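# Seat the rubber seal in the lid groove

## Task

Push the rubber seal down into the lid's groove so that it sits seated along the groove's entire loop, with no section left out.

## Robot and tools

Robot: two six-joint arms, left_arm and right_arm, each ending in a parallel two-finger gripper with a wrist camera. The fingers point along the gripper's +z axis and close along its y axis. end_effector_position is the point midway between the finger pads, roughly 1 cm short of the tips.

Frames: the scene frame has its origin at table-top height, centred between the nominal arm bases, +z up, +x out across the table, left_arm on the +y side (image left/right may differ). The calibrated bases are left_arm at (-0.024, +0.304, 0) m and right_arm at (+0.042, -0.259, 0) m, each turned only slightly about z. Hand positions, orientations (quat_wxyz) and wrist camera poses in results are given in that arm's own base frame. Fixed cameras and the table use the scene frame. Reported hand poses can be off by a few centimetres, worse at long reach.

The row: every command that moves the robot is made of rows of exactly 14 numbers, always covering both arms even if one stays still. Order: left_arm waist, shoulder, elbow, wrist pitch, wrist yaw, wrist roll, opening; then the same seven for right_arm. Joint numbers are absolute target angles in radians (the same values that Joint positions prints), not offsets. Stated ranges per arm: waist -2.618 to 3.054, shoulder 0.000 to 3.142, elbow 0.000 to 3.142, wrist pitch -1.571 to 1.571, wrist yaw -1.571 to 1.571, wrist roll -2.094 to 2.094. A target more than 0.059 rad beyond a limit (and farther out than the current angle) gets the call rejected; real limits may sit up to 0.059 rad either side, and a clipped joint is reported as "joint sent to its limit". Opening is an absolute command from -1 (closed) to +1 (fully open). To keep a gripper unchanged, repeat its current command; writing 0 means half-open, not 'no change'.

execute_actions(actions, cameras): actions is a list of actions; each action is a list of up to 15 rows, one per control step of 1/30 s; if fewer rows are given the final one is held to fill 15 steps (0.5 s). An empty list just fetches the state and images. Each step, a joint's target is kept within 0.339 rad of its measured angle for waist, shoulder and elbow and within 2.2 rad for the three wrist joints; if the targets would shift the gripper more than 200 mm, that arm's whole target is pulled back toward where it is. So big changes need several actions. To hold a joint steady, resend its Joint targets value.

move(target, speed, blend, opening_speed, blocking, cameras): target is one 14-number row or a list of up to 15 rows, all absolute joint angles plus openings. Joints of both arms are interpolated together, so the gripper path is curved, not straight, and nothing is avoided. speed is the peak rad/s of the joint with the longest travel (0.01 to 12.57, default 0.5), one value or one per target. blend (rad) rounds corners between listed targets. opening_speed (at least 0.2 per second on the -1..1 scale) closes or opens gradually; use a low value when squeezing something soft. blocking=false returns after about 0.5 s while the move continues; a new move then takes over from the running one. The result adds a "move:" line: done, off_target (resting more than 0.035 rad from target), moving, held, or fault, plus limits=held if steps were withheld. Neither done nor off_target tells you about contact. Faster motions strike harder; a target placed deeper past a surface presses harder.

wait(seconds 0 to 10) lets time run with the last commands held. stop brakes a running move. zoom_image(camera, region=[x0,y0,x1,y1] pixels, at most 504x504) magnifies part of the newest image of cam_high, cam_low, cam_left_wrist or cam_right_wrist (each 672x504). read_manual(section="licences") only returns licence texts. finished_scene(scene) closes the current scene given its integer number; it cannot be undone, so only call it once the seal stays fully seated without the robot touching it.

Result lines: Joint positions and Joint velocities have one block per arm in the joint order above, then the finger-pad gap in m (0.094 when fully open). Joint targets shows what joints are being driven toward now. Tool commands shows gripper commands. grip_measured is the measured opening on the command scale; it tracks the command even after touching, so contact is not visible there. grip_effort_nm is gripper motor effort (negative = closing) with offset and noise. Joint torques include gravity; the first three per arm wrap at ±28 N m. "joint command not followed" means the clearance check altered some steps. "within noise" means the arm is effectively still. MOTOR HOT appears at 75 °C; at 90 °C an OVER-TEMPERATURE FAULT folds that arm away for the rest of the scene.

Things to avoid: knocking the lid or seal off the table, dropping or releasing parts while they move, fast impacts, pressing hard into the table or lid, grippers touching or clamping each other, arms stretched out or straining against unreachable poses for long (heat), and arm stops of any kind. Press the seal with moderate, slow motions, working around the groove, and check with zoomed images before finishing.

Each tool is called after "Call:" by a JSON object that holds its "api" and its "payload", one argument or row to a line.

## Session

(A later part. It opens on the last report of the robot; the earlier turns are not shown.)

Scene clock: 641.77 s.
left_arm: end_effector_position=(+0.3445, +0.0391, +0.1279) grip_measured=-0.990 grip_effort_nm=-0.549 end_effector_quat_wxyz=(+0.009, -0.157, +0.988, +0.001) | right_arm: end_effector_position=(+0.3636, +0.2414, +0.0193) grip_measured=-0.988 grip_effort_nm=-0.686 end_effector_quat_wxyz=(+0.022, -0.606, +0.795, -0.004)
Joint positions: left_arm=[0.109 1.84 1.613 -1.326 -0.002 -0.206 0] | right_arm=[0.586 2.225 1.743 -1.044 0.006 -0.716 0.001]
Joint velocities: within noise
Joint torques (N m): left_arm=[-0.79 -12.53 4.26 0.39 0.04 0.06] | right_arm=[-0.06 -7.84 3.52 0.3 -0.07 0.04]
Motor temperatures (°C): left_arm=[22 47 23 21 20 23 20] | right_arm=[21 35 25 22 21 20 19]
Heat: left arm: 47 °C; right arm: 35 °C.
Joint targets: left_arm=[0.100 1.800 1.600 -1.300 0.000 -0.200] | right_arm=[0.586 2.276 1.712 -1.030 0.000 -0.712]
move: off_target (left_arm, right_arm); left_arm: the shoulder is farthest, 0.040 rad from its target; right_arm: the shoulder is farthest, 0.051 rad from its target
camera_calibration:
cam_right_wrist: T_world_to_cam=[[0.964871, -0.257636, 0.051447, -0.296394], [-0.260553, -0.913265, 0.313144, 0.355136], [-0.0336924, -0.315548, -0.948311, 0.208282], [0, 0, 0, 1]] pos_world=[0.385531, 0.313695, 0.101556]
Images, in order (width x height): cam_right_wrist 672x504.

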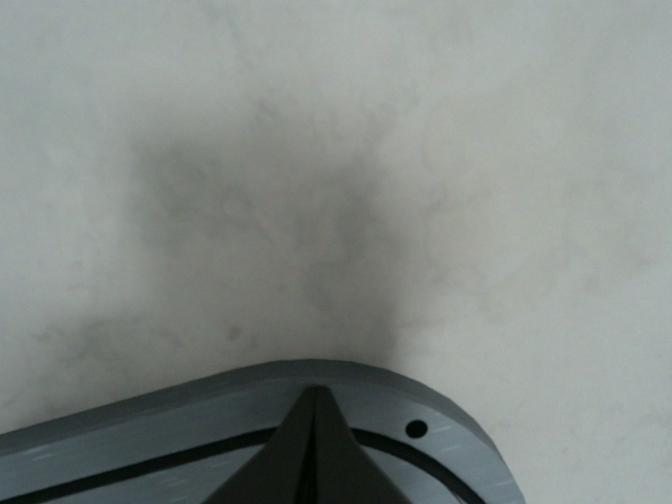

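Call:
{"api": "move", "payload": {
  "target": [
    [0.1,1.8,1.6,-1.3,0,-0.2,-1,0.52,2.15,1.81,-1.15,0,-0.61,-1],
    [0.1,1.8,1.6,-1.3,0,-0.2,-1,0.567,2.15,1.81,-1.15,0,-0.60,-1],
    [0.1,1.8,1.6,-1.3,0,-0.2,-1,0.567,2.285,1.727,-1.036,0,-0.60,-1],
    [0.1,1.8,1.6,-1.3,0,-0.2,-1,0.505,2.16,1.83,-1.15,0,-0.5,-1],
    [0.1,1.8,1.6,-1.3,0,-0.2,-1,0.551,2.16,1.83,-1.15,0,-0.485,-1],
    [0.1,1.8,1.6,-1.3,0,-0.2,-1,0.551,2.30,1.753,-1.048,0,-0.485,-1],
    [0.1,1.8,1.6,-1.3,0,-0.2,-1,0.49,2.175,1.85,-1.16,0,-0.38,-1],
    [0.1,1.8,1.6,-1.3,0,-0.2,-1,0.534,2.175,1.85,-1.16,0,-0.37,-1],
    [0.1,1.8,1.6,-1.3,0,-0.2,-1,0.534,2.312,1.774,-1.058,0,-0.37,-1]
  ],
  "speed": 0.4,
  "cameras": ["cam_right_wrist"]
}}

Call:
{"api": "zoom_image", "payload": {
  "camera": "cam_right_wrist",
  "region": [120, 300, 620, 504]
}}

Scene clock: 651.83 s.
left_arm: end_effector_position=(+0.3445, +0.0391, +0.1279) grip_measured=-0.990 grip_effort_nm=-0.545 end_effector_quat_wxyz=(+0.009, -0.157, +0.988, +0.001) | right_arm: end_effector_position=(+0.3819, +0.2271, +0.0192) grip_measured=-0.988 grip_effort_nm=-0.691 end_effector_quat_wxyz=(+0.020, -0.441, +0.897, +0.002)
Joint positions: left_arm=[0.109 1.84 1.613 -1.326 -0.002 -0.206 0] | right_arm=[0.534 2.262 1.804 -1.073 -0.001 -0.381 0.001]
Joint velocities: within noise
Joint torques (N m): left_arm=[-0.8 -12.53 4.25 0.39 0.03 0.07] | right_arm=[0.01 -8.05 3.56 0.35 -0.02 0.04]
Motor temperatures (°C): left_arm=[22 48 23 21 20 23 20] | right_arm=[21 36 25 22 21 20 19]
Heat: left arm: 48 °C; right arm: 36 °C.
Joint targets: left_arm=[0.100 1.800 1.600 -1.300 0.000 -0.200] | right_arm=[0.534 2.312 1.774 -1.059 -0.002 -0.375]
move: off_target (left_arm, right_arm); left_arm: the shoulder is farthest, 0.040 rad from its target; right_arm: the shoulder is farthest, 0.050 rad from its target
camera_calibration:
cam_right_wrist: T_world_to_cam=[[0.79642, -0.603876, 0.0323861, -0.174445], [-0.583057, -0.752545, 0.306137, 0.433666], [-0.160497, -0.262696, -0.951436, 0.240845], [0, 0, 0, 1]] pos_world=[0.430438, 0.284279, 0.102037]
Images, in order (width x height): cam_right_wrist 672x504.

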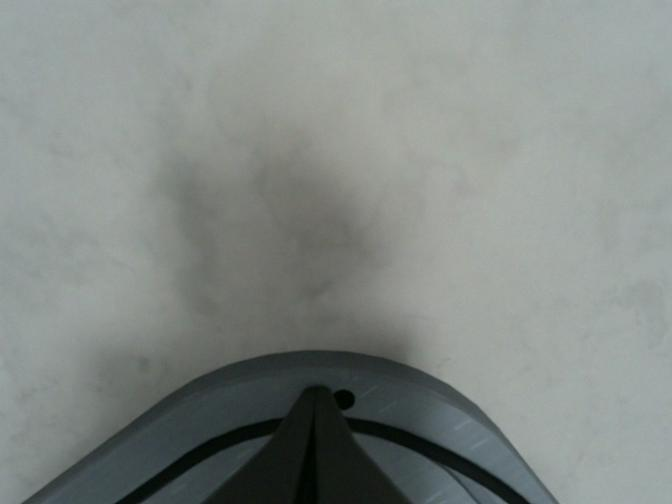

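Scaled by 1.008.

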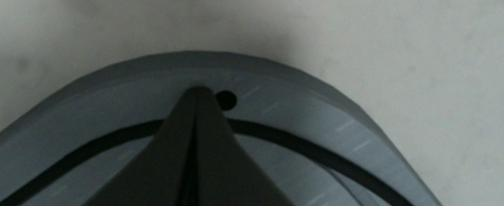

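Call:
{"api": "move", "payload": {
  "target": [
    [0.1,1.8,1.6,-1.3,0,-0.2,-1,0.47,2.19,1.88,-1.18,0,-0.28,-1],
    [0.1,1.8,1.6,-1.3,0,-0.2,-1,0.516,2.19,1.88,-1.18,0,-0.263,-1],
    [0.1,1.8,1.6,-1.3,0,-0.2,-1,0.516,2.325,1.796,-1.068,0,-0.263,-1],
    [0.1,1.8,1.6,-1.3,0,-0.2,-1,0.45,2.195,1.89,-1.19,0,-0.16,-1],
    [0.1,1.8,1.6,-1.3,0,-0.2,-1,0.498,2.195,1.89,-1.19,0,-0.151,-1],
    [0.1,1.8,1.6,-1.3,0,-0.2,-1,0.498,2.332,1.808,-1.072,0,-0.151,-1]
  ],
  "speed": 0.4,
  "cameras": ["cam_right_wrist"]
}}

Call:
{"api": "zoom_image", "payload": {
  "camera": "cam_right_wrist",
  "region": [120, 300, 620, 504]
}}

Scene clock: 659.77 s.
left_arm: end_effector_position=(+0.3445, +0.0391, +0.1279) grip_measured=-0.990 grip_effort_nm=-0.549 end_effector_quat_wxyz=(+0.009, -0.157, +0.988, +0.001) | right_arm: end_effector_position=(+0.3922, +0.2164, +0.0192) grip_measured=-0.988 grip_effort_nm=-0.681 end_effector_quat_wxyz=(+0.017, -0.323, +0.946, +0.007)
Joint positions: left_arm=[0.109 1.84 1.613 -1.326 -0.002 -0.206 0] | right_arm=[0.499 2.282 1.838 -1.091 -0.008 -0.158 0.001]
Joint velocities: within noise
Joint torques (N m): left_arm=[-0.73 -12.52 4.23 0.38 0.04 0.07] | right_arm=[-0.14 -8.29 3.54 0.39 0.01 0.02]
Motor temperatures (°C): left_arm=[22 48 23 21 20 23 20] | right_arm=[21 36 25 22 21 20 19]
Heat: left arm: 48 °C; right arm: 36 °C.
Joint targets: left_arm=[0.100 1.800 1.600 -1.300 0.000 -0.200] | right_arm=[0.497 2.332 1.808 -1.071 -0.007 -0.153]
move: off_target (left_arm, right_arm); left_arm: the shoulder is farthest, 0.040 rad from its target; right_arm: the shoulder is farthest, 0.050 rad from its target
camera_calibration:
cam_right_wrist: T_world_to_cam=[[0.616819, -0.786952, 0.0155264, -0.0786816], [-0.75192, -0.5833, 0.307209, 0.461223], [-0.232702, -0.201167, -0.951515, 0.254635], [0, 0, 0, 1]] pos_world=[0.45459, 0.258337, 0.101819]
Images, in order (width x height): cam_right_wrist 672x504.

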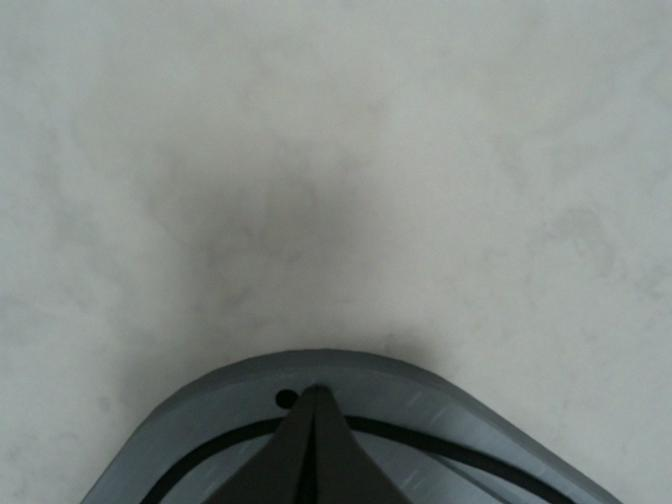

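Scaled by 1.008.

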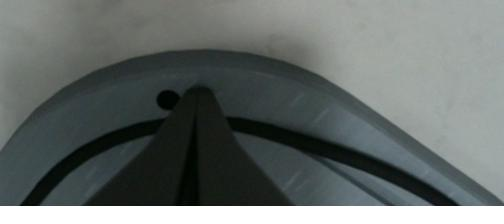

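Call:
{"api": "move", "payload": {
  "target": [
    [0.1,1.8,1.6,-1.3,0,-0.2,-1,0.43,2.2,1.89,-1.19,0,-0.05,-1],
    [0.1,1.8,1.6,-1.3,0,-0.2,-1,0.48,2.2,1.89,-1.19,0,-0.04,-1],
    [0.1,1.8,1.6,-1.3,0,-0.2,-1,0.48,2.335,1.813,-1.072,0,-0.04,-1],
    [0.1,1.8,1.6,-1.3,0,-0.2,-1,0.41,2.195,1.89,-1.19,0,0.06,-1],
    [0.1,1.8,1.6,-1.3,0,-0.2,-1,0.462,2.195,1.89,-1.19,0,0.073,-1],
    [0.1,1.8,1.6,-1.3,0,-0.2,-1,0.462,2.335,1.813,-1.072,0,0.073,-1]
  ],
  "speed": 0.4,
  "cameras": ["cam_right_wrist"]
}}

Call:
{"api": "zoom_image", "payload": {
  "camera": "cam_right_wrist",
  "region": [120, 300, 620, 504]
}}

Scene clock: 667.07 s.
left_arm: end_effector_position=(+0.3445, +0.0391, +0.1279) grip_measured=-0.990 grip_effort_nm=-0.549 end_effector_quat_wxyz=(+0.009, -0.157, +0.988, +0.001) | right_arm: end_effector_position=(+0.4000, +0.2008, +0.0190) grip_measured=-0.988 grip_effort_nm=-0.672 end_effector_quat_wxyz=(+0.014, -0.195, +0.981, +0.007)
Joint positions: left_arm=[0.109 1.84 1.613 -1.326 -0.002 -0.206 0] | right_arm=[0.46 2.285 1.842 -1.097 -0.007 0.067 0.001]
Joint velocities: within noise
Joint torques (N m): left_arm=[-0.77 -12.53 4.25 0.39 0.03 0.07] | right_arm=[-0.28 -8.39 3.58 0.38 0.05 0.05]
Motor temperatures (°C): left_arm=[22 48 23 21 20 23 20] | right_arm=[21 36 25 22 21 20 19]
Heat: left arm: 48 °C; right arm: 36 °C.
Joint targets: left_arm=[0.100 1.800 1.600 -1.300 0.000 -0.200] | right_arm=[0.458 2.335 1.813 -1.072 0.000 0.073]
move: off_target (left_arm, right_arm); left_arm: the shoulder is farthest, 0.040 rad from its target; right_arm: the shoulder is farthest, 0.050 rad from its target
camera_calibration:
cam_right_wrist: T_world_to_cam=[[0.390348, -0.920621, 0.00923911, 0.0217977], [-0.875578, -0.368111, 0.312821, 0.464146], [-0.284589, -0.130199, -0.949767, 0.259649], [0, 0, 0, 1]] pos_world=[0.471781, 0.22473, 0.10121]
Images, in order (width x height): cam_right_wrist 672x504.

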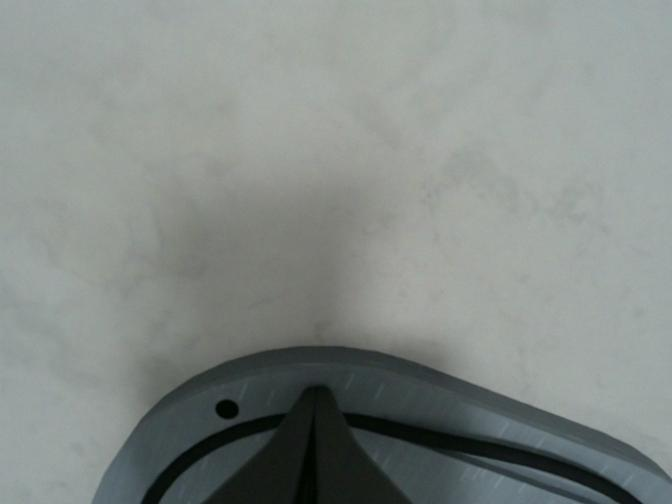

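Scaled by 1.008.

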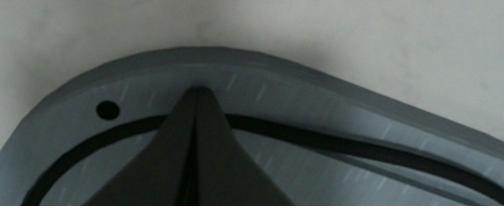

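Call:
{"api": "move", "payload": {
  "target": [
    [0.1,1.8,1.6,-1.3,0,-0.2,-1,0.395,2.19,1.88,-1.19,0,0.18,-1],
    [0.1,1.8,1.6,-1.3,0,-0.2,-1,0.444,2.19,1.88,-1.19,0,0.185,-1],
    [0.1,1.8,1.6,-1.3,0,-0.2,-1,0.444,2.327,1.80,-1.068,0,0.185,-1],
    [0.1,1.8,1.6,-1.3,0,-0.2,-1,0.375,2.18,1.86,-1.18,0,0.29,-1],
    [0.1,1.8,1.6,-1.3,0,-0.2,-1,0.425,2.18,1.86,-1.18,0,0.296,-1],
    [0.1,1.8,1.6,-1.3,0,-0.2,-1,0.425,2.314,1.776,-1.058,0,0.296,-1]
  ],
  "speed": 0.4,
  "cameras": ["cam_right_wrist"]
}}

Call:
{"api": "zoom_image", "payload": {
  "camera": "cam_right_wrist",
  "region": [120, 300, 620, 504]
}}

Scene clock: 676.07 s.
left_arm: end_effector_position=(+0.3445, +0.0391, +0.1279) grip_measured=-0.990 grip_effort_nm=-0.549 end_effector_quat_wxyz=(+0.009, -0.157, +0.988, +0.001) | right_arm: end_effector_position=(+0.3976, +0.1864, +0.0194) grip_measured=-0.988 grip_effort_nm=-0.676 end_effector_quat_wxyz=(+0.007, -0.071, +0.997, +0.007)
Joint positions: left_arm=[0.109 1.84 1.613 -1.326 -0.002 -0.206 0] | right_arm=[0.433 2.262 1.806 -1.096 -0.008 0.29 0.001]
Joint velocities: within noise
Joint torques (N m): left_arm=[-0.79 -12.51 4.25 0.38 0.05 0.06] | right_arm=[-0.2 -7.94 3.63 0.5 0.08 0.06]
Motor temperatures (°C): left_arm=[22 48 23 21 20 23 20] | right_arm=[21 36 25 22 21 20 19]
Heat: left arm: 48 °C; right arm: 36 °C.
Joint targets: left_arm=[0.100 1.800 1.600 -1.300 0.000 -0.200] | right_arm=[0.431 2.313 1.776 -1.057 0.001 0.296]
move: off_target (left_arm, right_arm); left_arm: the shoulder is farthest, 0.040 rad from its target; right_arm: the shoulder is farthest, 0.052 rad from its target
camera_calibration:
cam_right_wrist: T_world_to_cam=[[0.150697, -0.988569, 0.0047017, 0.117546], [-0.934483, -0.140897, 0.326941, 0.437407], [-0.322541, -0.0536626, -0.945033, 0.258256], [0, 0, 0, 1]] pos_world=[0.474334, 0.191691, 0.100501]
Images, in order (width x height): cam_right_wrist 672x504.

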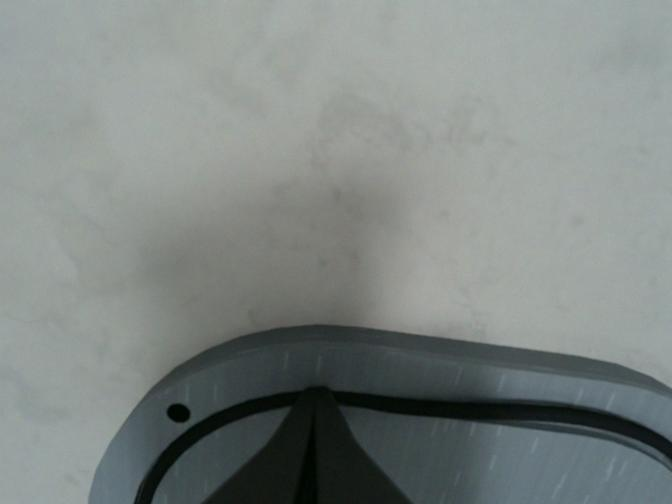

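Scaled by 1.008.

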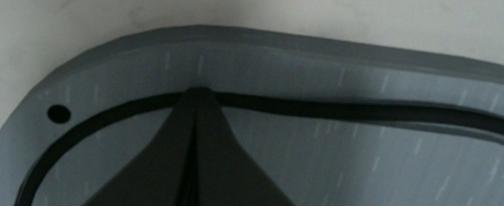

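Call:
{"api": "move", "payload": {
  "target": [
    [0.1,1.8,1.6,-1.3,0,-0.2,-1,0.37,2.19,1.88,-1.19,0,0.31,-1],
    [0.1,1.8,1.6,-1.3,0,-0.2,-1,0.422,2.19,1.88,-1.19,0,0.32,-1],
    [0.1,1.8,1.6,-1.3,0,-0.2,-1,0.422,2.323,1.794,-1.068,0,0.32,-1],
    [0.1,1.8,1.6,-1.3,0,-0.2,-1,0.355,2.175,1.86,-1.18,0,0.36,-1],
    [0.1,1.8,1.6,-1.3,0,-0.2,-1,0.406,2.175,1.86,-1.18,0,0.369,-1],
    [0.1,1.8,1.6,-1.3,0,-0.2,-1,0.406,2.311,1.772,-1.058,0,0.369,-1]
  ],
  "speed": 0.4,
  "cameras": ["cam_right_wrist"]
}}

Call:
{"api": "zoom_image", "payload": {
  "camera": "cam_right_wrist",
  "region": [120, 300, 620, 504]
}}

Scene clock: 685.03 s.
left_arm: end_effector_position=(+0.3445, +0.0391, +0.1279) grip_measured=-0.990 grip_effort_nm=-0.549 end_effector_quat_wxyz=(+0.009, -0.157, +0.988, +0.001) | right_arm: end_effector_position=(+0.3961, +0.1749, +0.0192) grip_measured=-0.988 grip_effort_nm=-0.672 end_effector_quat_wxyz=(-0.004, -0.023, +1.000, +0.005)
Joint positions: left_arm=[0.109 1.84 1.613 -1.326 -0.002 -0.206 0] | right_arm=[0.408 2.259 1.8 -1.114 -0.013 0.362 0.001]
Joint velocities: within noise
Joint torques (N m): left_arm=[-0.75 -12.52 4.23 0.39 0.03 0.07] | right_arm=[-0.31 -7.97 3.63 0.6 0.11 0.05]
Motor temperatures (°C): left_arm=[22 48 23 21 20 23 20] | right_arm=[21 35 25 22 21 20 19]
Heat: left arm: 48 °C; right arm: 35 °C.
Joint targets: left_arm=[0.100 1.800 1.600 -1.300 0.000 -0.200] | right_arm=[0.405 2.311 1.773 -1.059 -0.001 0.368]
move: off_target (left_arm, right_arm); left_arm: the shoulder is farthest, 0.040 rad from its target; right_arm: the wrist pitch is farthest, 0.056 rad from its target
camera_calibration:
cam_right_wrist: T_world_to_cam=[[0.0547499, -0.998478, 0.00671251, 0.146131], [-0.936097, -0.0489877, 0.348313, 0.418681], [-0.347454, -0.0253537, -0.937354, 0.261598], [0, 0, 0, 1]] pos_world=[0.474819, 0.173051, 0.0983975]
Images, in order (width x height): cam_right_wrist 672x504.

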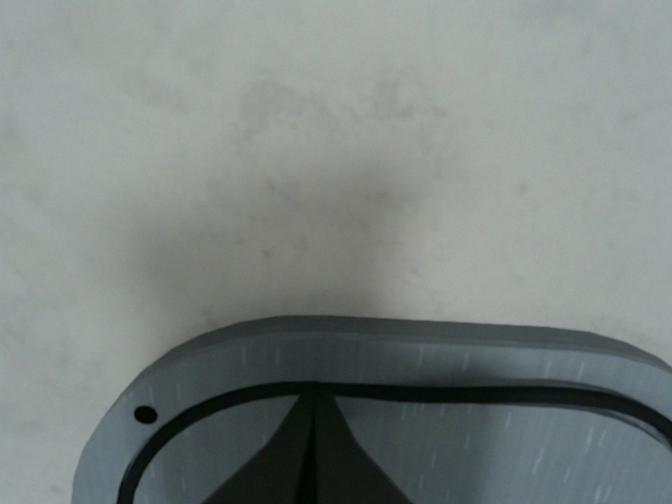

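Scaled by 1.008.

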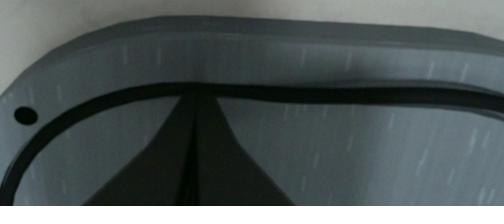

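Call:
{"api": "move", "payload": {
  "target": [
    [0.1,1.8,1.6,-1.3,0,-0.2,-1,0.37,2.21,1.91,-1.19,0,0.34,-1],
    [0.1,1.8,1.6,-1.3,0,-0.2,-1,0.416,2.21,1.91,-1.19,0,0.36,-1],
    [0.1,1.8,1.6,-1.3,0,-0.2,-1,0.416,2.343,1.822,-1.07,0,0.36,-1],
    [0.1,1.8,1.6,-1.3,0,-0.2,-1,0.345,2.2,1.895,-1.18,0,0.36,-1],
    [0.1,1.8,1.6,-1.3,0,-0.2,-1,0.395,2.2,1.895,-1.18,0,0.36,-1],
    [0.1,1.8,1.6,-1.3,0,-0.2,-1,0.395,2.332,1.805,-1.065,0,0.36,-1]
  ],
  "speed": 0.4,
  "cameras": ["cam_right_wrist"]
}}

Call:
{"api": "zoom_image", "payload": {
  "camera": "cam_right_wrist",
  "region": [120, 300, 620, 504]
}}

Scene clock: 693.23 s.
left_arm: end_effector_position=(+0.3445, +0.0391, +0.1279) grip_measured=-0.990 grip_effort_nm=-0.549 end_effector_quat_wxyz=(+0.009, -0.157, +0.988, +0.001) | right_arm: end_effector_position=(+0.4177, +0.1760, +0.0193) grip_measured=-0.988 grip_effort_nm=-0.686 end_effector_quat_wxyz=(+0.025, -0.019, +0.999, +0.015)
Joint positions: left_arm=[0.109 1.84 1.613 -1.326 -0.002 -0.206 0] | right_arm=[0.393 2.281 1.835 -1.067 -0.01 0.356 0.001]
Joint velocities: within noise
Joint torques (N m): left_arm=[-0.77 -12.53 4.27 0.39 0.04 0.05] | right_arm=[-0.24 -8.21 3.58 0.2 0.09 0.05]
Motor temperatures (°C): left_arm=[22 48 23 21 20 23 20] | right_arm=[21 36 25 22 21 20 19]
Heat: left arm: 48 °C; right arm: 36 °C.
Joint targets: left_arm=[0.100 1.800 1.600 -1.300 0.000 -0.200] | right_arm=[0.390 2.332 1.805 -1.065 -0.001 0.361]
move: off_target (left_arm, right_arm); left_arm: the shoulder is farthest, 0.040 rad from its target; right_arm: the shoulder is farthest, 0.051 rad from its target
camera_calibration:
cam_right_wrist: T_world_to_cam=[[0.045644, -0.998894, -0.0113079, 0.150297], [-0.955064, -0.0469542, 0.292657, 0.44748], [-0.292864, -0.00255827, -0.956151, 0.242905], [0, 0, 0, 1]] pos_world=[0.49165, 0.171763, 0.102995]
Images, in order (width x height): cam_right_wrist 672x504.

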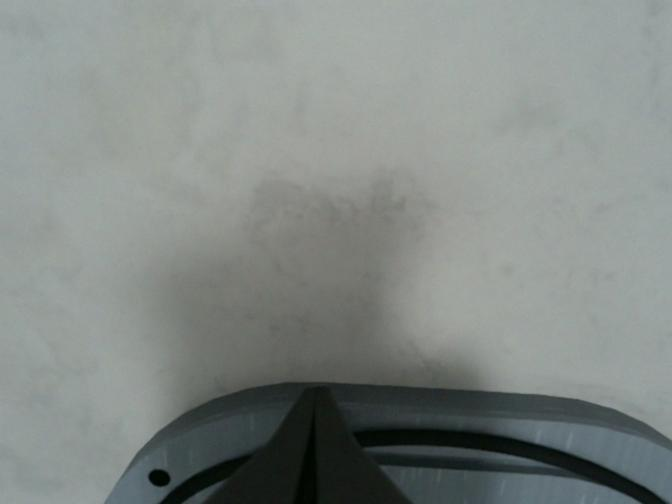

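Scaled by 1.008.

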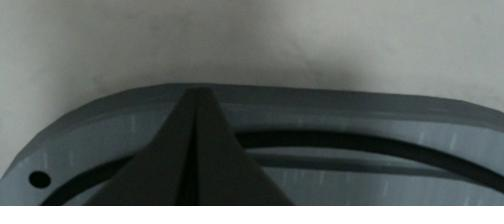

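Call:
{"api": "move", "payload": {
  "target": [
    [0.1,1.8,1.6,-1.3,0,-0.2,-1,0.37,2.2,1.9,-1.19,0,0.36,-1],
    [0.1,1.8,1.6,-1.3,0,-0.2,-1,0.408,2.2,1.9,-1.19,0,0.36,-1],
    [0.1,1.8,1.6,-1.3,0,-0.2,-1,0.408,2.315,1.822,-1.085,0,0.36,-1],
    [0.1,1.8,1.6,-1.3,0,-0.2,-1,0.408,2.278,1.767,-1.065,0,0.36,-1],
    [0.1,1.8,1.6,-1.3,0,-0.2,-1,0.408,2.306,1.772,-1.055,0,0.36,-1]
  ],
  "speed": [0.4,0.4,0.3,0.15,0.2],
  "cameras": ["cam_right_wrist"]
}}

Call:
{"api": "zoom_image", "payload": {
  "camera": "cam_right_wrist",
  "region": [120, 300, 620, 504]
}}

Scene clock: 699.57 s.
left_arm: end_effector_position=(+0.3445, +0.0391, +0.1279) grip_measured=-0.990 grip_effort_nm=-0.549 end_effector_quat_wxyz=(+0.009, -0.157, +0.988, +0.001) | right_arm: end_effector_position=(+0.4083, +0.1778, +0.0219) grip_measured=-0.988 grip_effort_nm=-0.676 end_effector_quat_wxyz=(+0.020, -0.025, +0.999, +0.012)
Joint positions: left_arm=[0.109 1.84 1.613 -1.326 -0.002 -0.206 0] | right_arm=[0.405 2.258 1.807 -1.074 -0.008 0.356 0.001]
Joint velocities: within noise
Joint torques (N m): left_arm=[-0.76 -12.57 4.23 0.39 0.03 0.07] | right_arm=[0.65 -8.21 3.14 0.39 0.08 0.03]
Motor temperatures (°C): left_arm=[22 48 23 21 20 23 20] | right_arm=[21 36 25 22 21 20 19]
Heat: left arm: 48 °C; right arm: 36 °C.
Joint targets: left_arm=[0.100 1.800 1.600 -1.300 0.000 -0.200] | right_arm=[0.412 2.306 1.771 -1.055 0.000 0.360]
move: off_target (left_arm, right_arm); left_arm: the shoulder is farthest, 0.040 rad from its target; right_arm: the shoulder is farthest, 0.048 rad from its target
camera_calibration:
cam_right_wrist: T_world_to_cam=[[0.0576497, -0.998321, -0.0057177, 0.147409], [-0.951243, -0.0566675, 0.303193, 0.437833], [-0.303008, -0.0120401, -0.952912, 0.248399], [0, 0, 0, 1]] pos_world=[0.483255, 0.174963, 0.104798]
Images, in order (width x height): cam_right_wrist 672x504.

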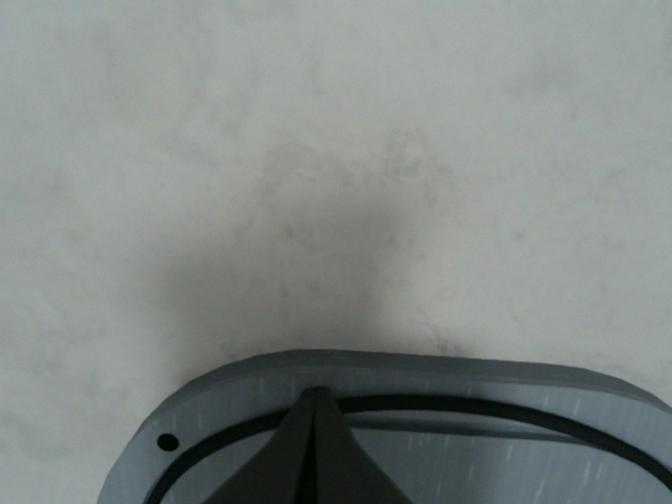

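Scaled by 1.008.

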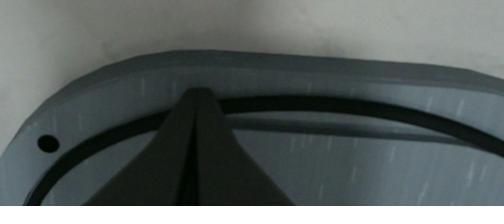

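Call:
{"api": "move", "payload": {
  "target": [
    [0.1,1.8,1.6,-1.3,0,-0.2,-1,0.408,2.285,1.772,-1.055,0,0.36,-1],
    [0.1,1.8,1.6,-1.3,0,-0.2,-1,0.408,2.255,1.725,-1.035,0,0.36,-1]
  ],
  "speed": 0.15,
  "cameras": ["cam_right_wrist"]
}}

Call:
{"api": "zoom_image", "payload": {
  "camera": "cam_right_wrist",
  "region": [120, 300, 620, 504]
}}

Scene clock: 704.27 s.
left_arm: end_effector_position=(+0.3445, +0.0391, +0.1279) grip_measured=-0.990 grip_effort_nm=-0.549 end_effector_quat_wxyz=(+0.009, -0.157, +0.988, +0.001) | right_arm: end_effector_position=(+0.4074, +0.1774, +0.0224) grip_measured=-0.988 grip_effort_nm=-0.672 end_effector_quat_wxyz=(+0.030, -0.025, +0.999, +0.016)
Joint positions: left_arm=[0.109 1.84 1.613 -1.326 -0.002 -0.206 0] | right_arm=[0.405 2.232 1.764 -1.036 -0.008 0.356 0.001]
Joint velocities: within noise
Joint torques (N m): left_arm=[-0.75 -12.55 4.23 0.39 0.04 0.07] | right_arm=[0.27 -10.04 2.92 0.24 0.09 0.04]
Motor temperatures (°C): left_arm=[22 48 23 21 20 23 20] | right_arm=[21 35 25 22 21 20 19]
Heat: left arm: 48 °C; right arm: 35 °C.
Joint targets: left_arm=[0.100 1.800 1.600 -1.300 0.000 -0.200] | right_arm=[0.408 2.254 1.726 -1.034 0.000 0.360]
move: off_target (left_arm, right_arm); left_arm: the shoulder is farthest, 0.040 rad from its target; right_arm: the elbow is farthest, 0.039 rad from its target
camera_calibration:
cam_right_wrist: T_world_to_cam=[[0.0578338, -0.998241, -0.0130386, 0.147155], [-0.957051, -0.0591546, 0.283819, 0.440027], [-0.284091, -0.00393573, -0.958789, 0.239537], [0, 0, 0, 1]] pos_world=[0.480668, 0.173869, 0.106696]
Images, in order (width x height): cam_right_wrist 672x504.

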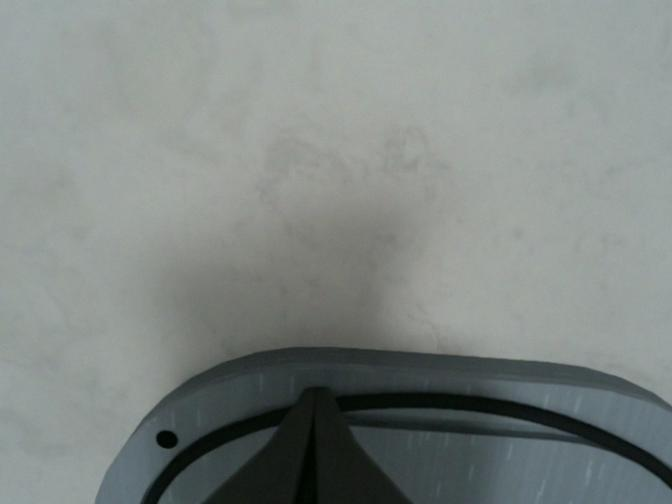

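Scaled by 1.008.

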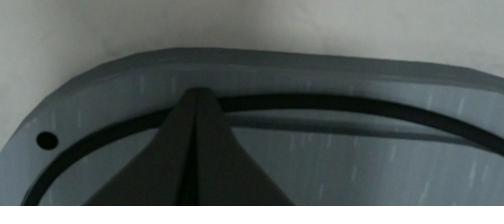

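Call:
{"api": "move", "payload": {
  "target": [
    [0.1,1.8,1.6,-1.3,0,-0.2,-1,0.408,2.235,1.68,-1.0,0,0.36,-1]
  ],
  "speed": 0.12,
  "cameras": ["cam_right_wrist"]
}}

Scene clock: 708.97 s.
left_arm: end_effector_position=(+0.3445, +0.0391, +0.1279) grip_measured=-0.990 grip_effort_nm=-0.554 end_effector_quat_wxyz=(+0.009, -0.157, +0.988, +0.001) | right_arm: end_effector_position=(+0.4065, +0.1770, +0.0218) grip_measured=-0.988 grip_effort_nm=-0.672 end_effector_quat_wxyz=(+0.040, -0.025, +0.999, +0.020)
Joint positions: left_arm=[0.109 1.84 1.613 -1.326 -0.002 -0.206 0] | right_arm=[0.405 2.207 1.72 -0.994 -0.008 0.356 0.001]
Joint velocities: within noise
Joint torques (N m): left_arm=[-0.79 -12.55 4.22 0.38 0.05 0.06] | right_arm=[0.23 -9.52 2.67 0.21 0.07 0.02]
Motor temperatures (°C): left_arm=[22 48 23 21 20 23 20] | right_arm=[21 36 25 22 21 20 19]
Heat: left arm: 48 °C; right arm: 36 °C.
Joint targets: left_arm=[0.100 1.800 1.600 -1.300 0.000 -0.200] | right_arm=[0.408 2.235 1.679 -1.000 0.000 0.360]
move: off_target (left_arm, right_arm); left_arm: the shoulder is farthest, 0.040 rad from its target; right_arm: the elbow is farthest, 0.040 rad from its target
camera_calibration:
cam_right_wrist: T_world_to_cam=[[0.0582325, -0.998096, -0.0203249, 0.146691], [-0.962464, -0.0615366, 0.264341, 0.442348], [-0.265088, 0.00416875, -0.964215, 0.229662], [0, 0, 0, 1]] pos_world=[0.478082, 0.172675, 0.107495]
Images, in order (width x height): cam_right_wrist 672x504.

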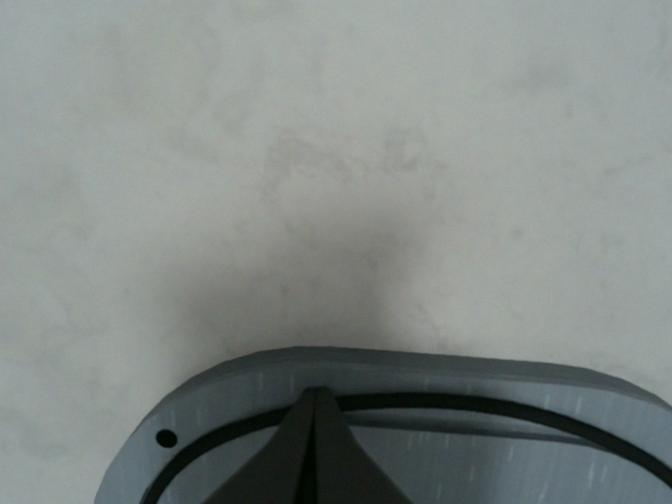

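Call:
{"api": "move", "payload": {
  "target": [
    [0.1,1.8,1.6,-1.3,0,-0.2,-1,0.408,2.235,1.68,-1.07,0,0.36,-1]
  ],
  "speed": 0.08,
  "cameras": ["cam_right_wrist"]
}}

Scene clock: 713.30 s.
left_arm: end_effector_position=(+0.3445, +0.0391, +0.1279) grip_measured=-0.990 grip_effort_nm=-0.545 end_effector_quat_wxyz=(+0.009, -0.157, +0.988, +0.001) | right_arm: end_effector_position=(+0.3967, +0.1744, +0.0193) grip_measured=-0.988 grip_effort_nm=-0.681 end_effector_quat_wxyz=(+0.021, -0.026, +0.999, +0.015)
Joint positions: left_arm=[0.109 1.84 1.613 -1.326 -0.002 -0.206 0] | right_arm=[0.407 2.207 1.712 -1.025 -0.013 0.356 0.001]
Joint velocities: within noise
Joint torques (N m): left_arm=[-0.75 -12.57 4.25 0.39 0.03 0.06] | right_arm=[0.14 -9.58 3.55 -0.25 0.12 0.03]
Motor temperatures (°C): left_arm=[22 48 23 21 20 23 20] | right_arm=[21 36 24 22 21 20 19]
Heat: left arm: 48 °C; right arm: 36 °C.
Joint targets: left_arm=[0.100 1.800 1.600 -1.300 0.000 -0.200] | right_arm=[0.408 2.235 1.680 -1.069 0.000 0.360]
move: off_target (left_arm, right_arm); left_arm: the shoulder is farthest, 0.040 rad from its target; right_arm: the wrist pitch is farthest, 0.045 rad from its target
camera_calibration:
cam_right_wrist: T_world_to_cam=[[0.0594251, -0.998166, -0.0115775, 0.144022], [-0.951898, -0.0601554, 0.300452, 0.428343], [-0.300597, -0.00683375, -0.953727, 0.240448], [0, 0, 0, 1]] pos_world=[0.471458, 0.171168, 0.102292]
Images, in order (width x height): cam_right_wrist 672x504.

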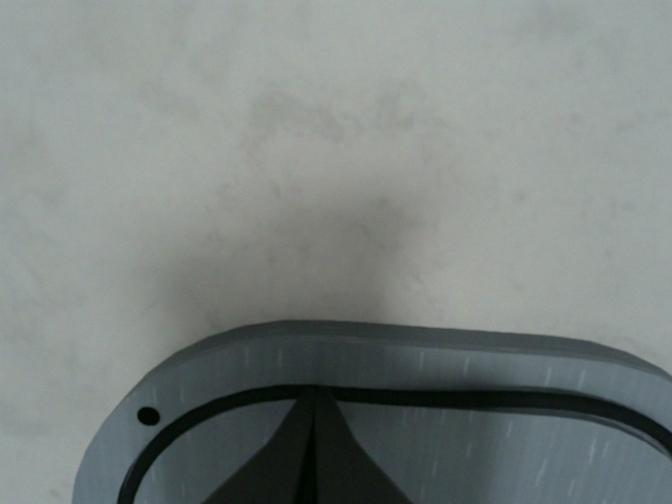

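Call:
{"api": "move", "payload": {
  "target": [
    [0.1,1.8,1.6,-1.3,0,-0.2,-1,0.35,2.12,1.8,-1.16,0,0.345,-1],
    [0.1,1.8,1.6,-1.3,0,-0.2,-1,0.387,2.12,1.8,-1.16,0,0.345,-1],
    [0.1,1.8,1.6,-1.3,0,-0.2,-1,0.387,2.26,1.74,-1.04,0,0.345,-1],
    [0.1,1.8,1.6,-1.3,0,-0.2,-1,0.387,2.26,1.74,-1.09,0,0.345,-1]
  ],
  "speed": [0.4,0.4,0.3,0.08],
  "cameras": ["cam_right_wrist"]
}}

Call:
{"api": "zoom_image", "payload": {
  "camera": "cam_right_wrist",
  "region": [120, 300, 620, 504]
}}

Scene clock: 720.53 s.
left_arm: end_effector_position=(+0.3445, +0.0391, +0.1279) grip_measured=-0.990 grip_effort_nm=-0.545 end_effector_quat_wxyz=(+0.009, -0.157, +0.988, +0.001) | right_arm: end_effector_position=(+0.3970, +0.1636, +0.0196) grip_measured=-0.988 grip_effort_nm=-0.672 end_effector_quat_wxyz=(+0.003, -0.019, +1.000, +0.006)
Joint positions: left_arm=[0.109 1.84 1.613 -1.326 -0.002 -0.206 0] | right_arm=[0.385 2.232 1.755 -1.085 -0.008 0.348 0.001]
Joint velocities: within noise
Joint torques (N m): left_arm=[-0.76 -12.49 4.22 0.39 0.04 0.06] | right_arm=[0.2 -9.51 4.67 0.06 0.08 -0.03]
Motor temperatures (°C): left_arm=[22 48 23 21 20 23 20] | right_arm=[21 36 25 22 21 20 19]
Heat: left arm: 48 °C; right arm: 36 °C.
Joint targets: left_arm=[0.100 1.800 1.600 -1.300 0.000 -0.200] | right_arm=[0.388 2.260 1.740 -1.091 0.000 0.345]
move: off_target (left_arm); left_arm: the shoulder is farthest, 0.040 rad from its target
camera_calibration:
cam_right_wrist: T_world_to_cam=[[0.0454432, -0.998943, 0.00691151, 0.13852], [-0.941028, -0.0404845, 0.335899, 0.419588], [-0.335264, -0.0217682, -0.941873, 0.25672], [0, 0, 0, 1]] pos_world=[0.474618, 0.160949, 0.0999012]
Images, in order (width x height): cam_right_wrist 672x504.

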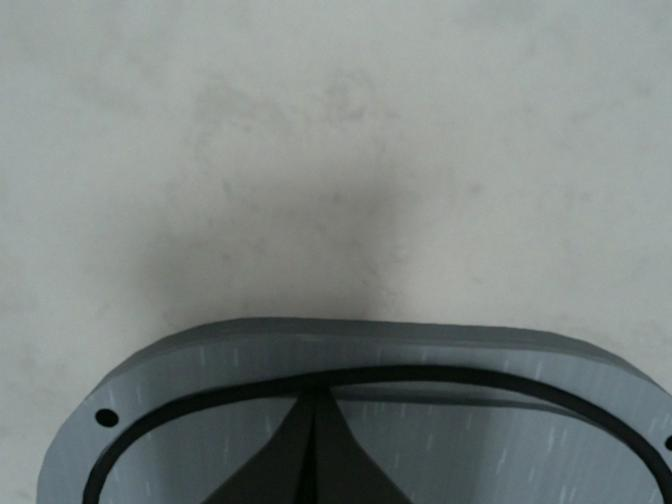

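Scaled by 1.008.

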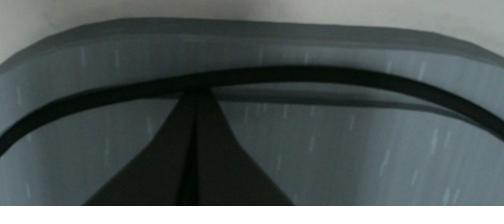

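Call:
{"api": "move", "payload": {
  "target": [
    [0.1,1.8,1.6,-1.3,0,-0.2,-1,0.34,2.12,1.86,-1.2,0,0.5,-1],
    [0.1,1.8,1.6,-1.3,0,-0.2,-1,0.27,2.15,1.84,-1.15,0,1.85,-1],
    [0.1,1.8,1.6,-1.3,0,-0.2,-1,0.318,2.255,1.84,-1.14,0,1.85,-1]
  ],
  "speed": [0.5,1.2,0.4],
  "cameras": ["cam_right_wrist"]
}}

Scene clock: 732.70 s.
left_arm: end_effector_position=(+0.3445, +0.0391, +0.1279) grip_measured=-0.990 grip_effort_nm=-0.549 end_effector_quat_wxyz=(+0.009, -0.157, +0.988, +0.001) | right_arm: end_effector_position=(+0.4177, +0.1392, +0.0367) grip_measured=-0.988 grip_effort_nm=-0.662 end_effector_quat_wxyz=(+0.003, +0.690, +0.724, +0.013)
Joint positions: left_arm=[0.109 1.84 1.613 -1.326 -0.002 -0.206 0] | right_arm=[0.316 2.245 1.847 -1.146 -0.008 1.839 0.001]
Joint velocities: within noise
Joint torques (N m): left_arm=[-0.76 -12.49 4.22 0.39 0.05 0.07] | right_arm=[0.14 -11.15 5.46 0.19 0.07 0.08]
Motor temperatures (°C): left_arm=[22 49 23 21 20 23 20] | right_arm=[21 37 25 22 21 20 19]
Heat: left arm: 49 °C; right arm: 37 °C.
Joint targets: left_arm=[0.100 1.800 1.600 -1.300 0.000 -0.200] | right_arm=[0.318 2.255 1.840 -1.141 0.000 1.850]
move: off_target (left_arm); left_arm: the shoulder is farthest, 0.040 rad from its target
camera_calibration:
cam_right_wrist: T_world_to_cam=[[-0.998393, -0.0564135, -0.00546679, 0.418402], [-0.0546722, 0.933142, 0.355327, -0.074188], [-0.014944, 0.355054, -0.934726, 0.0927912], [0, 0, 0, 1]] pos_world=[0.41506, 0.0598855, 0.115383]
Images, in order (width x height): cam_right_wrist 672x504.

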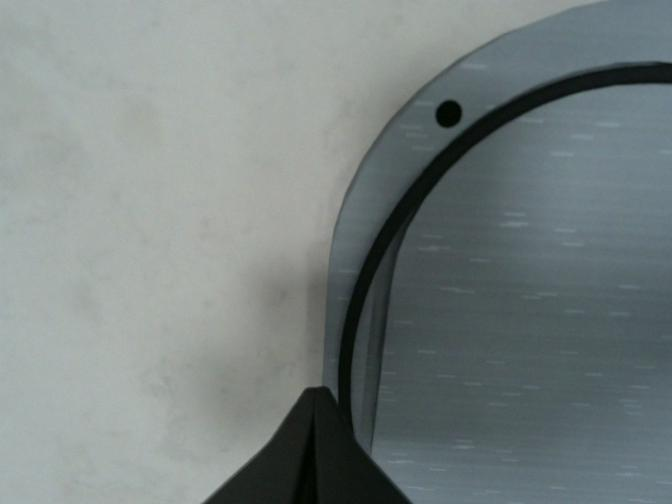

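Call:
{"api": "move", "payload": {
  "target": [
    [0.1,1.8,1.6,-1.3,0,-0.2,-1,0.318,2.275,1.875,-1.14,0,1.85,-1],
    [0.1,1.8,1.6,-1.3,0,-0.2,-1,0.318,2.306,1.875,-1.14,0,1.85,-1]
  ],
  "speed": 0.15,
  "cameras": ["cam_right_wrist"]
}}

Scene clock: 738.47 s.
left_arm: end_effector_position=(+0.3445, +0.0391, +0.1279) grip_measured=-0.990 grip_effort_nm=-0.549 end_effector_quat_wxyz=(+0.009, -0.157, +0.988, +0.001) | right_arm: end_effector_position=(+0.4172, +0.1390, +0.0219) grip_measured=-0.988 grip_effort_nm=-0.672 end_effector_quat_wxyz=(-0.004, +0.691, +0.723, +0.001)
Joint positions: left_arm=[0.109 1.84 1.613 -1.326 -0.002 -0.206 0] | right_arm=[0.316 2.285 1.855 -1.143 -0.008 1.841 0.001]
Joint velocities: within noise
Joint torques (N m): left_arm=[-0.79 -12.56 4.23 0.38 0.04 0.07] | right_arm=[0.13 -10.5 7.91 0.1 0.07 0.09]
Motor temperatures (°C): left_arm=[22 49 23 21 20 23 20] | right_arm=[21 37 25 22 21 20 19]
Heat: left arm: 49 °C; right arm: 37 °C.
Joint targets: left_arm=[0.100 1.800 1.600 -1.300 0.000 -0.200] | right_arm=[0.318 2.307 1.876 -1.139 0.000 1.851]
move: off_target (left_arm); left_arm: the shoulder is farthest, 0.040 rad from its target
camera_calibration:
cam_right_wrist: T_world_to_cam=[[-0.998237, -0.0548312, 0.02271, 0.416816], [-0.043512, 0.936397, 0.348235, -0.0736972], [-0.0403598, 0.346633, -0.937132, 0.0908267], [0, 0, 0, 1]] pos_world=[0.41654, 0.0603808, 0.101315]
Images, in order (width x height): cam_right_wrist 672x504.

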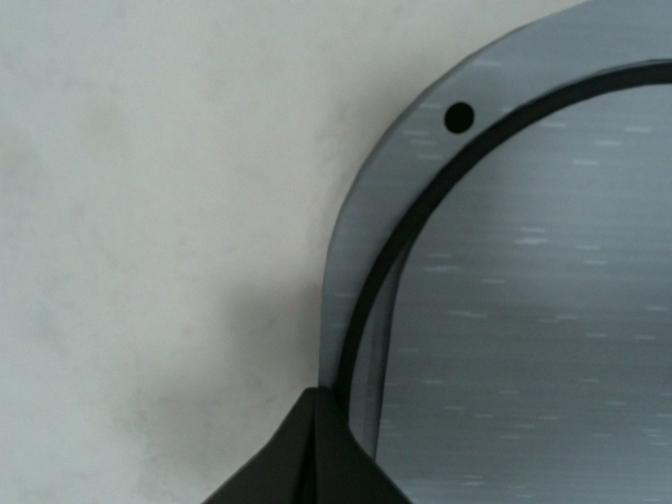

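Call:
{"api": "move", "payload": {
  "target": [
    [0.1,1.8,1.6,-1.3,0,-0.2,-1,0.318,2.314,1.875,-1.14,0,1.85,-1],
    [0.1,1.8,1.6,-1.3,0,-0.2,-1,0.318,2.314,1.875,-1.19,0,1.85,-1]
  ],
  "speed": 0.1,
  "cameras": ["cam_right_wrist"]
}}

Scene clock: 743.60 s.
left_arm: end_effector_position=(+0.3445, +0.0391, +0.1279) grip_measured=-0.990 grip_effort_nm=-0.554 end_effector_quat_wxyz=(+0.009, -0.157, +0.988, +0.001) | right_arm: end_effector_position=(+0.4117, +0.1373, +0.0220) grip_measured=-0.988 grip_effort_nm=-0.667 end_effector_quat_wxyz=(-0.010, +0.691, +0.723, -0.009)
Joint positions: left_arm=[0.109 1.84 1.613 -1.326 -0.002 -0.206 0] | right_arm=[0.316 2.285 1.855 -1.166 -0.008 1.841 0.001]
Joint velocities: within noise
Joint torques (N m): left_arm=[-0.77 -12.55 4.18 0.38 0.02 0.06] | right_arm=[0.14 -9.88 7.68 -0.16 0.08 0.08]
Motor temperatures (°C): left_arm=[22 49 23 21 20 23 20] | right_arm=[21 36 26 22 21 20 19]
Heat: left arm: 49 °C; right arm: 36 °C.
Joint targets: left_arm=[0.100 1.800 1.600 -1.300 0.000 -0.200] | right_arm=[0.318 2.314 1.875 -1.190 0.000 1.850]
move: off_target (left_arm); left_arm: the shoulder is farthest, 0.040 rad from its target
camera_calibration:
cam_right_wrist: T_world_to_cam=[[-0.997498, -0.0545703, 0.0449321, 0.410541], [-0.0359382, 0.93886, 0.342419, -0.0756244], [-0.0608709, 0.339948, -0.938472, 0.100687], [0, 0, 0, 1]] pos_world=[0.412925, 0.059176, 0.10194]
Images, in order (width x height): cam_right_wrist 672x504.

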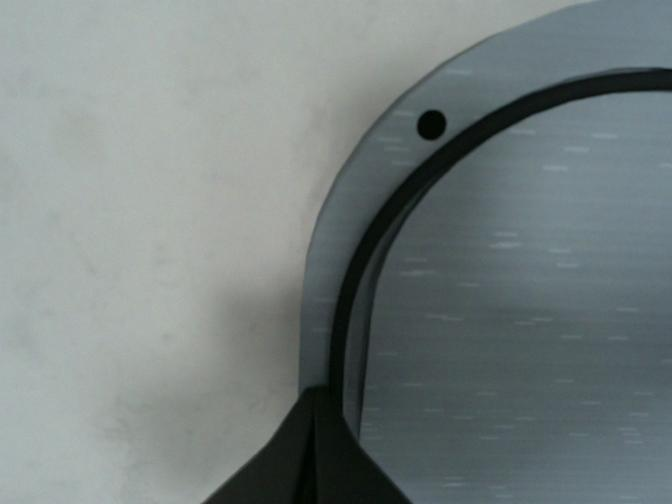

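Call:
{"api": "move", "payload": {
  "target": [
    [0.1,1.8,1.6,-1.3,0,-0.2,-1,0.318,2.325,1.875,-1.19,0,1.85,-1],
    [0.1,1.8,1.6,-1.3,0,-0.2,-1,0.318,2.325,1.875,-1.225,0,1.85,-1]
  ],
  "speed": 0.1,
  "cameras": ["cam_right_wrist"]
}}

Scene clock: 747.20 s.
left_arm: end_effector_position=(+0.3445, +0.0391, +0.1279) grip_measured=-0.990 grip_effort_nm=-0.554 end_effector_quat_wxyz=(+0.009, -0.157, +0.988, +0.001) | right_arm: end_effector_position=(+0.4127, +0.1369, +0.0208) grip_measured=-0.988 grip_effort_nm=-0.672 end_effector_quat_wxyz=(-0.010, +0.691, +0.723, -0.009)
Joint positions: left_arm=[0.109 1.84 1.613 -1.326 -0.002 -0.206 0] | right_arm=[0.315 2.29 1.858 -1.165 -0.008 1.841 0.001]
Joint velocities: within noise
Joint torques (N m): left_arm=[-0.77 -12.55 4.19 0.38 0.04 0.06] | right_arm=[0.16 -9.54 7.32 -0.43 0.09 0.09]
Motor temperatures (°C): left_arm=[22 49 23 21 20 23 20] | right_arm=[21 36 26 22 21 20 19]
Heat: left arm: 49 °C; right arm: 36 °C.
Joint targets: left_arm=[0.100 1.800 1.600 -1.300 0.000 -0.200] | right_arm=[0.316 2.324 1.874 -1.216 0.000 1.850]
move: off_target (left_arm, right_arm); left_arm: the shoulder is farthest, 0.040 rad from its target; right_arm: the wrist pitch is farthest, 0.060 rad from its target
camera_calibration:
cam_right_wrist: T_world_to_cam=[[-0.997584, -0.0530535, 0.0448461, 0.411431], [-0.0345391, 0.938908, 0.34243, -0.075484], [-0.0602735, 0.340054, -0.938472, 0.099463], [0, 0, 0, 1]] pos_world=[0.413825, 0.0588776, 0.10074]
Images, in order (width x height): cam_right_wrist 672x504.

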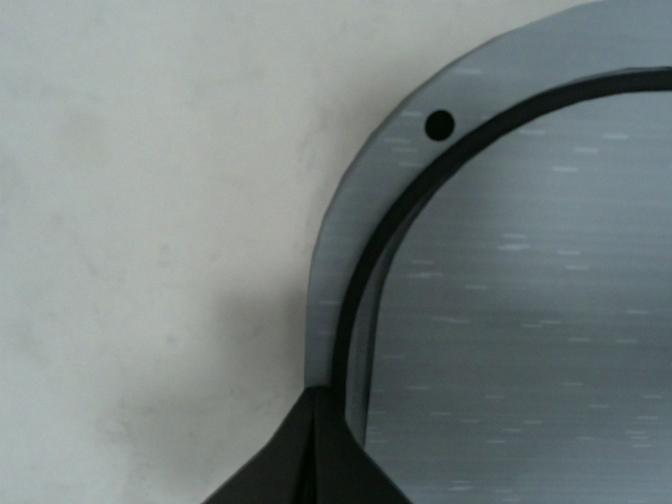

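Call:
{"api": "move", "payload": {
  "target": [
    [0.1,1.8,1.6,-1.3,0,-0.2,-1,0.318,2.32,1.86,-1.26,0,1.85,-1]
  ],
  "speed": 0.06,
  "cameras": ["cam_right_wrist"]
}}

Scene clock: 750.67 s.
left_arm: end_effector_position=(+0.3445, +0.0391, +0.1279) grip_measured=-0.990 grip_effort_nm=-0.545 end_effector_quat_wxyz=(+0.009, -0.157, +0.988, +0.001) | right_arm: end_effector_position=(+0.4041, +0.1334, +0.0206) grip_measured=-0.988 grip_effort_nm=-0.662 end_effector_quat_wxyz=(-0.019, +0.692, +0.721, -0.026)
Joint positions: left_arm=[0.109 1.84 1.613 -1.326 -0.002 -0.206 0] | right_arm=[0.313 2.291 1.858 -1.202 -0.008 1.842 0.001]
Joint velocities: within noise
Joint torques (N m): left_arm=[-0.77 -12.55 4.21 0.37 0.04 0.07] | right_arm=[0.28 -9.77 5.97 -0.55 0.08 0.08]
Motor temperatures (°C): left_arm=[22 49 23 21 20 23 20] | right_arm=[21 36 26 22 21 20 19]
Heat: left arm: 49 °C; right arm: 36 °C.
Joint targets: left_arm=[0.100 1.800 1.600 -1.300 0.000 -0.200] | right_arm=[0.316 2.320 1.860 -1.259 0.000 1.851]
move: off_target (left_arm, right_arm); left_arm: the shoulder is farthest, 0.040 rad from its target; right_arm: the wrist pitch is farthest, 0.058 rad from its target
camera_calibration:
cam_right_wrist: T_world_to_cam=[[-0.995434, -0.0491745, 0.0818148, 0.400411], [-0.0192862, 0.943029, 0.33215, -0.0788771], [-0.093487, 0.329055, -0.939672, 0.114874], [0, 0, 0, 1]] pos_world=[0.407801, 0.0562734, 0.101384]
Images, in order (width x height): cam_right_wrist 672x504.

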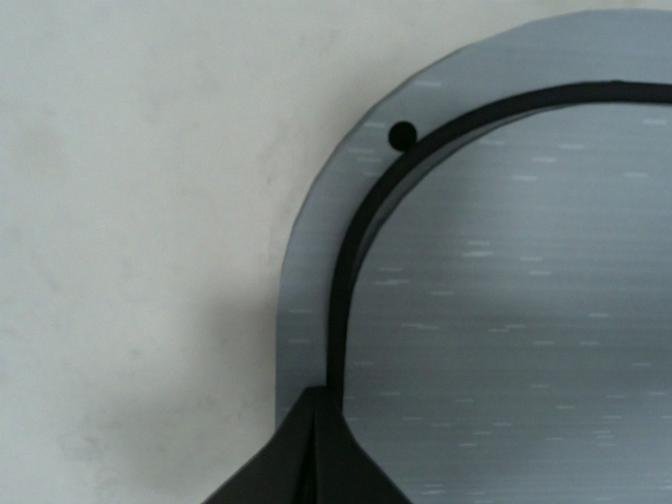

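Call:
{"api": "move", "payload": {
  "target": [
    [0.1,1.8,1.6,-1.3,0,-0.2,-1,0.318,2.19,1.84,-1.26,0,1.85,-1],
    [0.1,1.8,1.6,-1.3,0,-0.2,-1,0.29,2.11,1.75,-1.14,0,0.3,-1],
    [0.1,1.8,1.6,-1.3,0,-0.2,-1,0.325,2.11,1.75,-1.14,0,0.287,-1],
    [0.1,1.8,1.6,-1.3,0,-0.2,-1,0.325,2.25,1.68,-1.03,0,0.287,-1]
  ],
  "speed": [0.3,1.2,0.4,0.3],
  "cameras": ["cam_right_wrist"]
}}

Call:
{"api": "zoom_image", "payload": {
  "camera": "cam_right_wrist",
  "region": [120, 300, 620, 504]
}}

Scene clock: 761.07 s.
left_arm: end_effector_position=(+0.3445, +0.0391, +0.1279) grip_measured=-0.990 grip_effort_nm=-0.545 end_effector_quat_wxyz=(+0.009, -0.157, +0.988, +0.001) | right_arm: end_effector_position=(+0.3936, +0.1294, +0.0192) grip_measured=-0.988 grip_effort_nm=-0.676 end_effector_quat_wxyz=(-0.010, -0.011, +1.000, +0.000)
Joint positions: left_arm=[0.109 1.84 1.613 -1.326 -0.002 -0.206 0] | right_arm=[0.313 2.201 1.703 -1.093 -0.005 0.291 0.001]
Joint velocities: within noise
Joint torques (N m): left_arm=[-0.77 -12.57 4.26 0.39 0.03 0.07] | right_arm=[0.64 -7.62 4.05 0.56 0.08 -0.05]
Motor temperatures (°C): left_arm=[22 49 23 21 20 23 20] | right_arm=[21 37 26 22 21 20 19]
Heat: left arm: 49 °C; right arm: 37 °C.
Joint targets: left_arm=[0.100 1.800 1.600 -1.300 0.000 -0.200] | right_arm=[0.320 2.250 1.681 -1.040 0.004 0.287]
move: off_target (left_arm, right_arm); left_arm: the shoulder is farthest, 0.040 rad from its target; right_arm: the wrist pitch is farthest, 0.063 rad from its target
camera_calibration:
cam_right_wrist: T_world_to_cam=[[0.030461, -0.999367, 0.0183544, 0.110249], [-0.932432, -0.0217964, 0.360687, 0.408894], [-0.360059, -0.0281012, -0.932506, 0.264891], [0, 0, 0, 1]] pos_world=[0.473284, 0.126535, 0.0975065]
Images, in order (width x height): cam_right_wrist 672x504.

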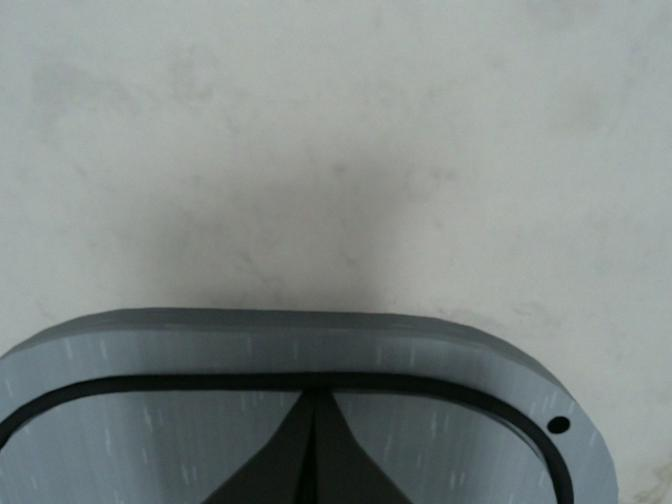

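Scaled by 1.008.

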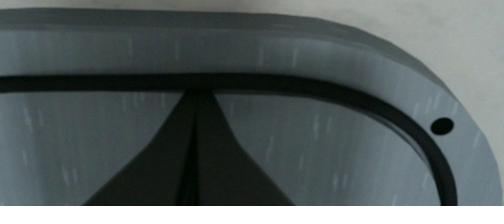

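Call:
{"api": "move", "payload": {
  "target": [
    [0.1,1.8,1.6,-1.3,0,-0.2,-1,0.28,2.13,1.75,-1.05,0,0.28,-1],
    [0.1,1.8,1.6,-1.3,0,-0.2,-1,0.313,2.13,1.75,-1.05,0,0.28,-1],
    [0.1,1.8,1.6,-1.3,0,-0.2,-1,0.313,2.262,1.69,-1.05,0,0.28,-1]
  ],
  "speed": 0.35,
  "cameras": ["cam_right_wrist"]
}}

Scene clock: 766.63 s.
left_arm: end_effector_position=(+0.3445, +0.0391, +0.1279) grip_measured=-0.990 grip_effort_nm=-0.549 end_effector_quat_wxyz=(+0.009, -0.157, +0.988, +0.001) | right_arm: end_effector_position=(+0.4089, +0.1328, +0.0220) grip_measured=-0.988 grip_effort_nm=-0.686 end_effector_quat_wxyz=(+0.017, -0.014, +1.000, +0.005)
Joint positions: left_arm=[0.109 1.84 1.613 -1.326 -0.002 -0.206 0] | right_arm=[0.312 2.205 1.721 -1.051 -0.001 0.284 0.001]
Joint velocities: within noise
Joint torques (N m): left_arm=[-0.75 -12.52 4.25 0.4 0.03 0.07] | right_arm=[0.68 -7.2 3.43 0.16 0.01 -0.04]
Motor temperatures (°C): left_arm=[22 49 23 21 20 23 20] | right_arm=[21 36 26 22 21 20 19]
Heat: left arm: 49 °C; right arm: 36 °C.
Joint targets: left_arm=[0.100 1.800 1.600 -1.300 0.000 -0.200] | right_arm=[0.319 2.262 1.691 -1.049 0.003 0.280]
move: off_target (left_arm, right_arm); left_arm: the shoulder is farthest, 0.040 rad from its target; right_arm: the shoulder is farthest, 0.057 rad from its target
camera_calibration:
cam_right_wrist: T_world_to_cam=[[0.0358798, -0.999328, 0.00755663, 0.111196], [-0.950382, -0.0317824, 0.309458, 0.432005], [-0.30901, -0.018285, -0.950883, 0.25128], [0, 0, 0, 1]] pos_world=[0.484228, 0.129446, 0.10441]
Images, in order (width x height): cam_right_wrist 672x504.

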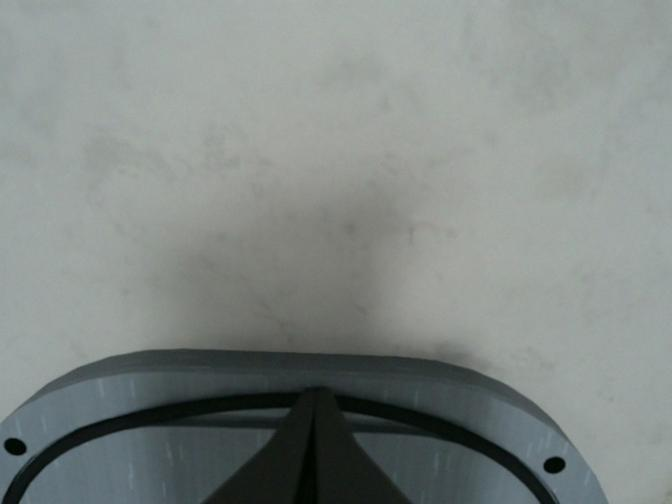

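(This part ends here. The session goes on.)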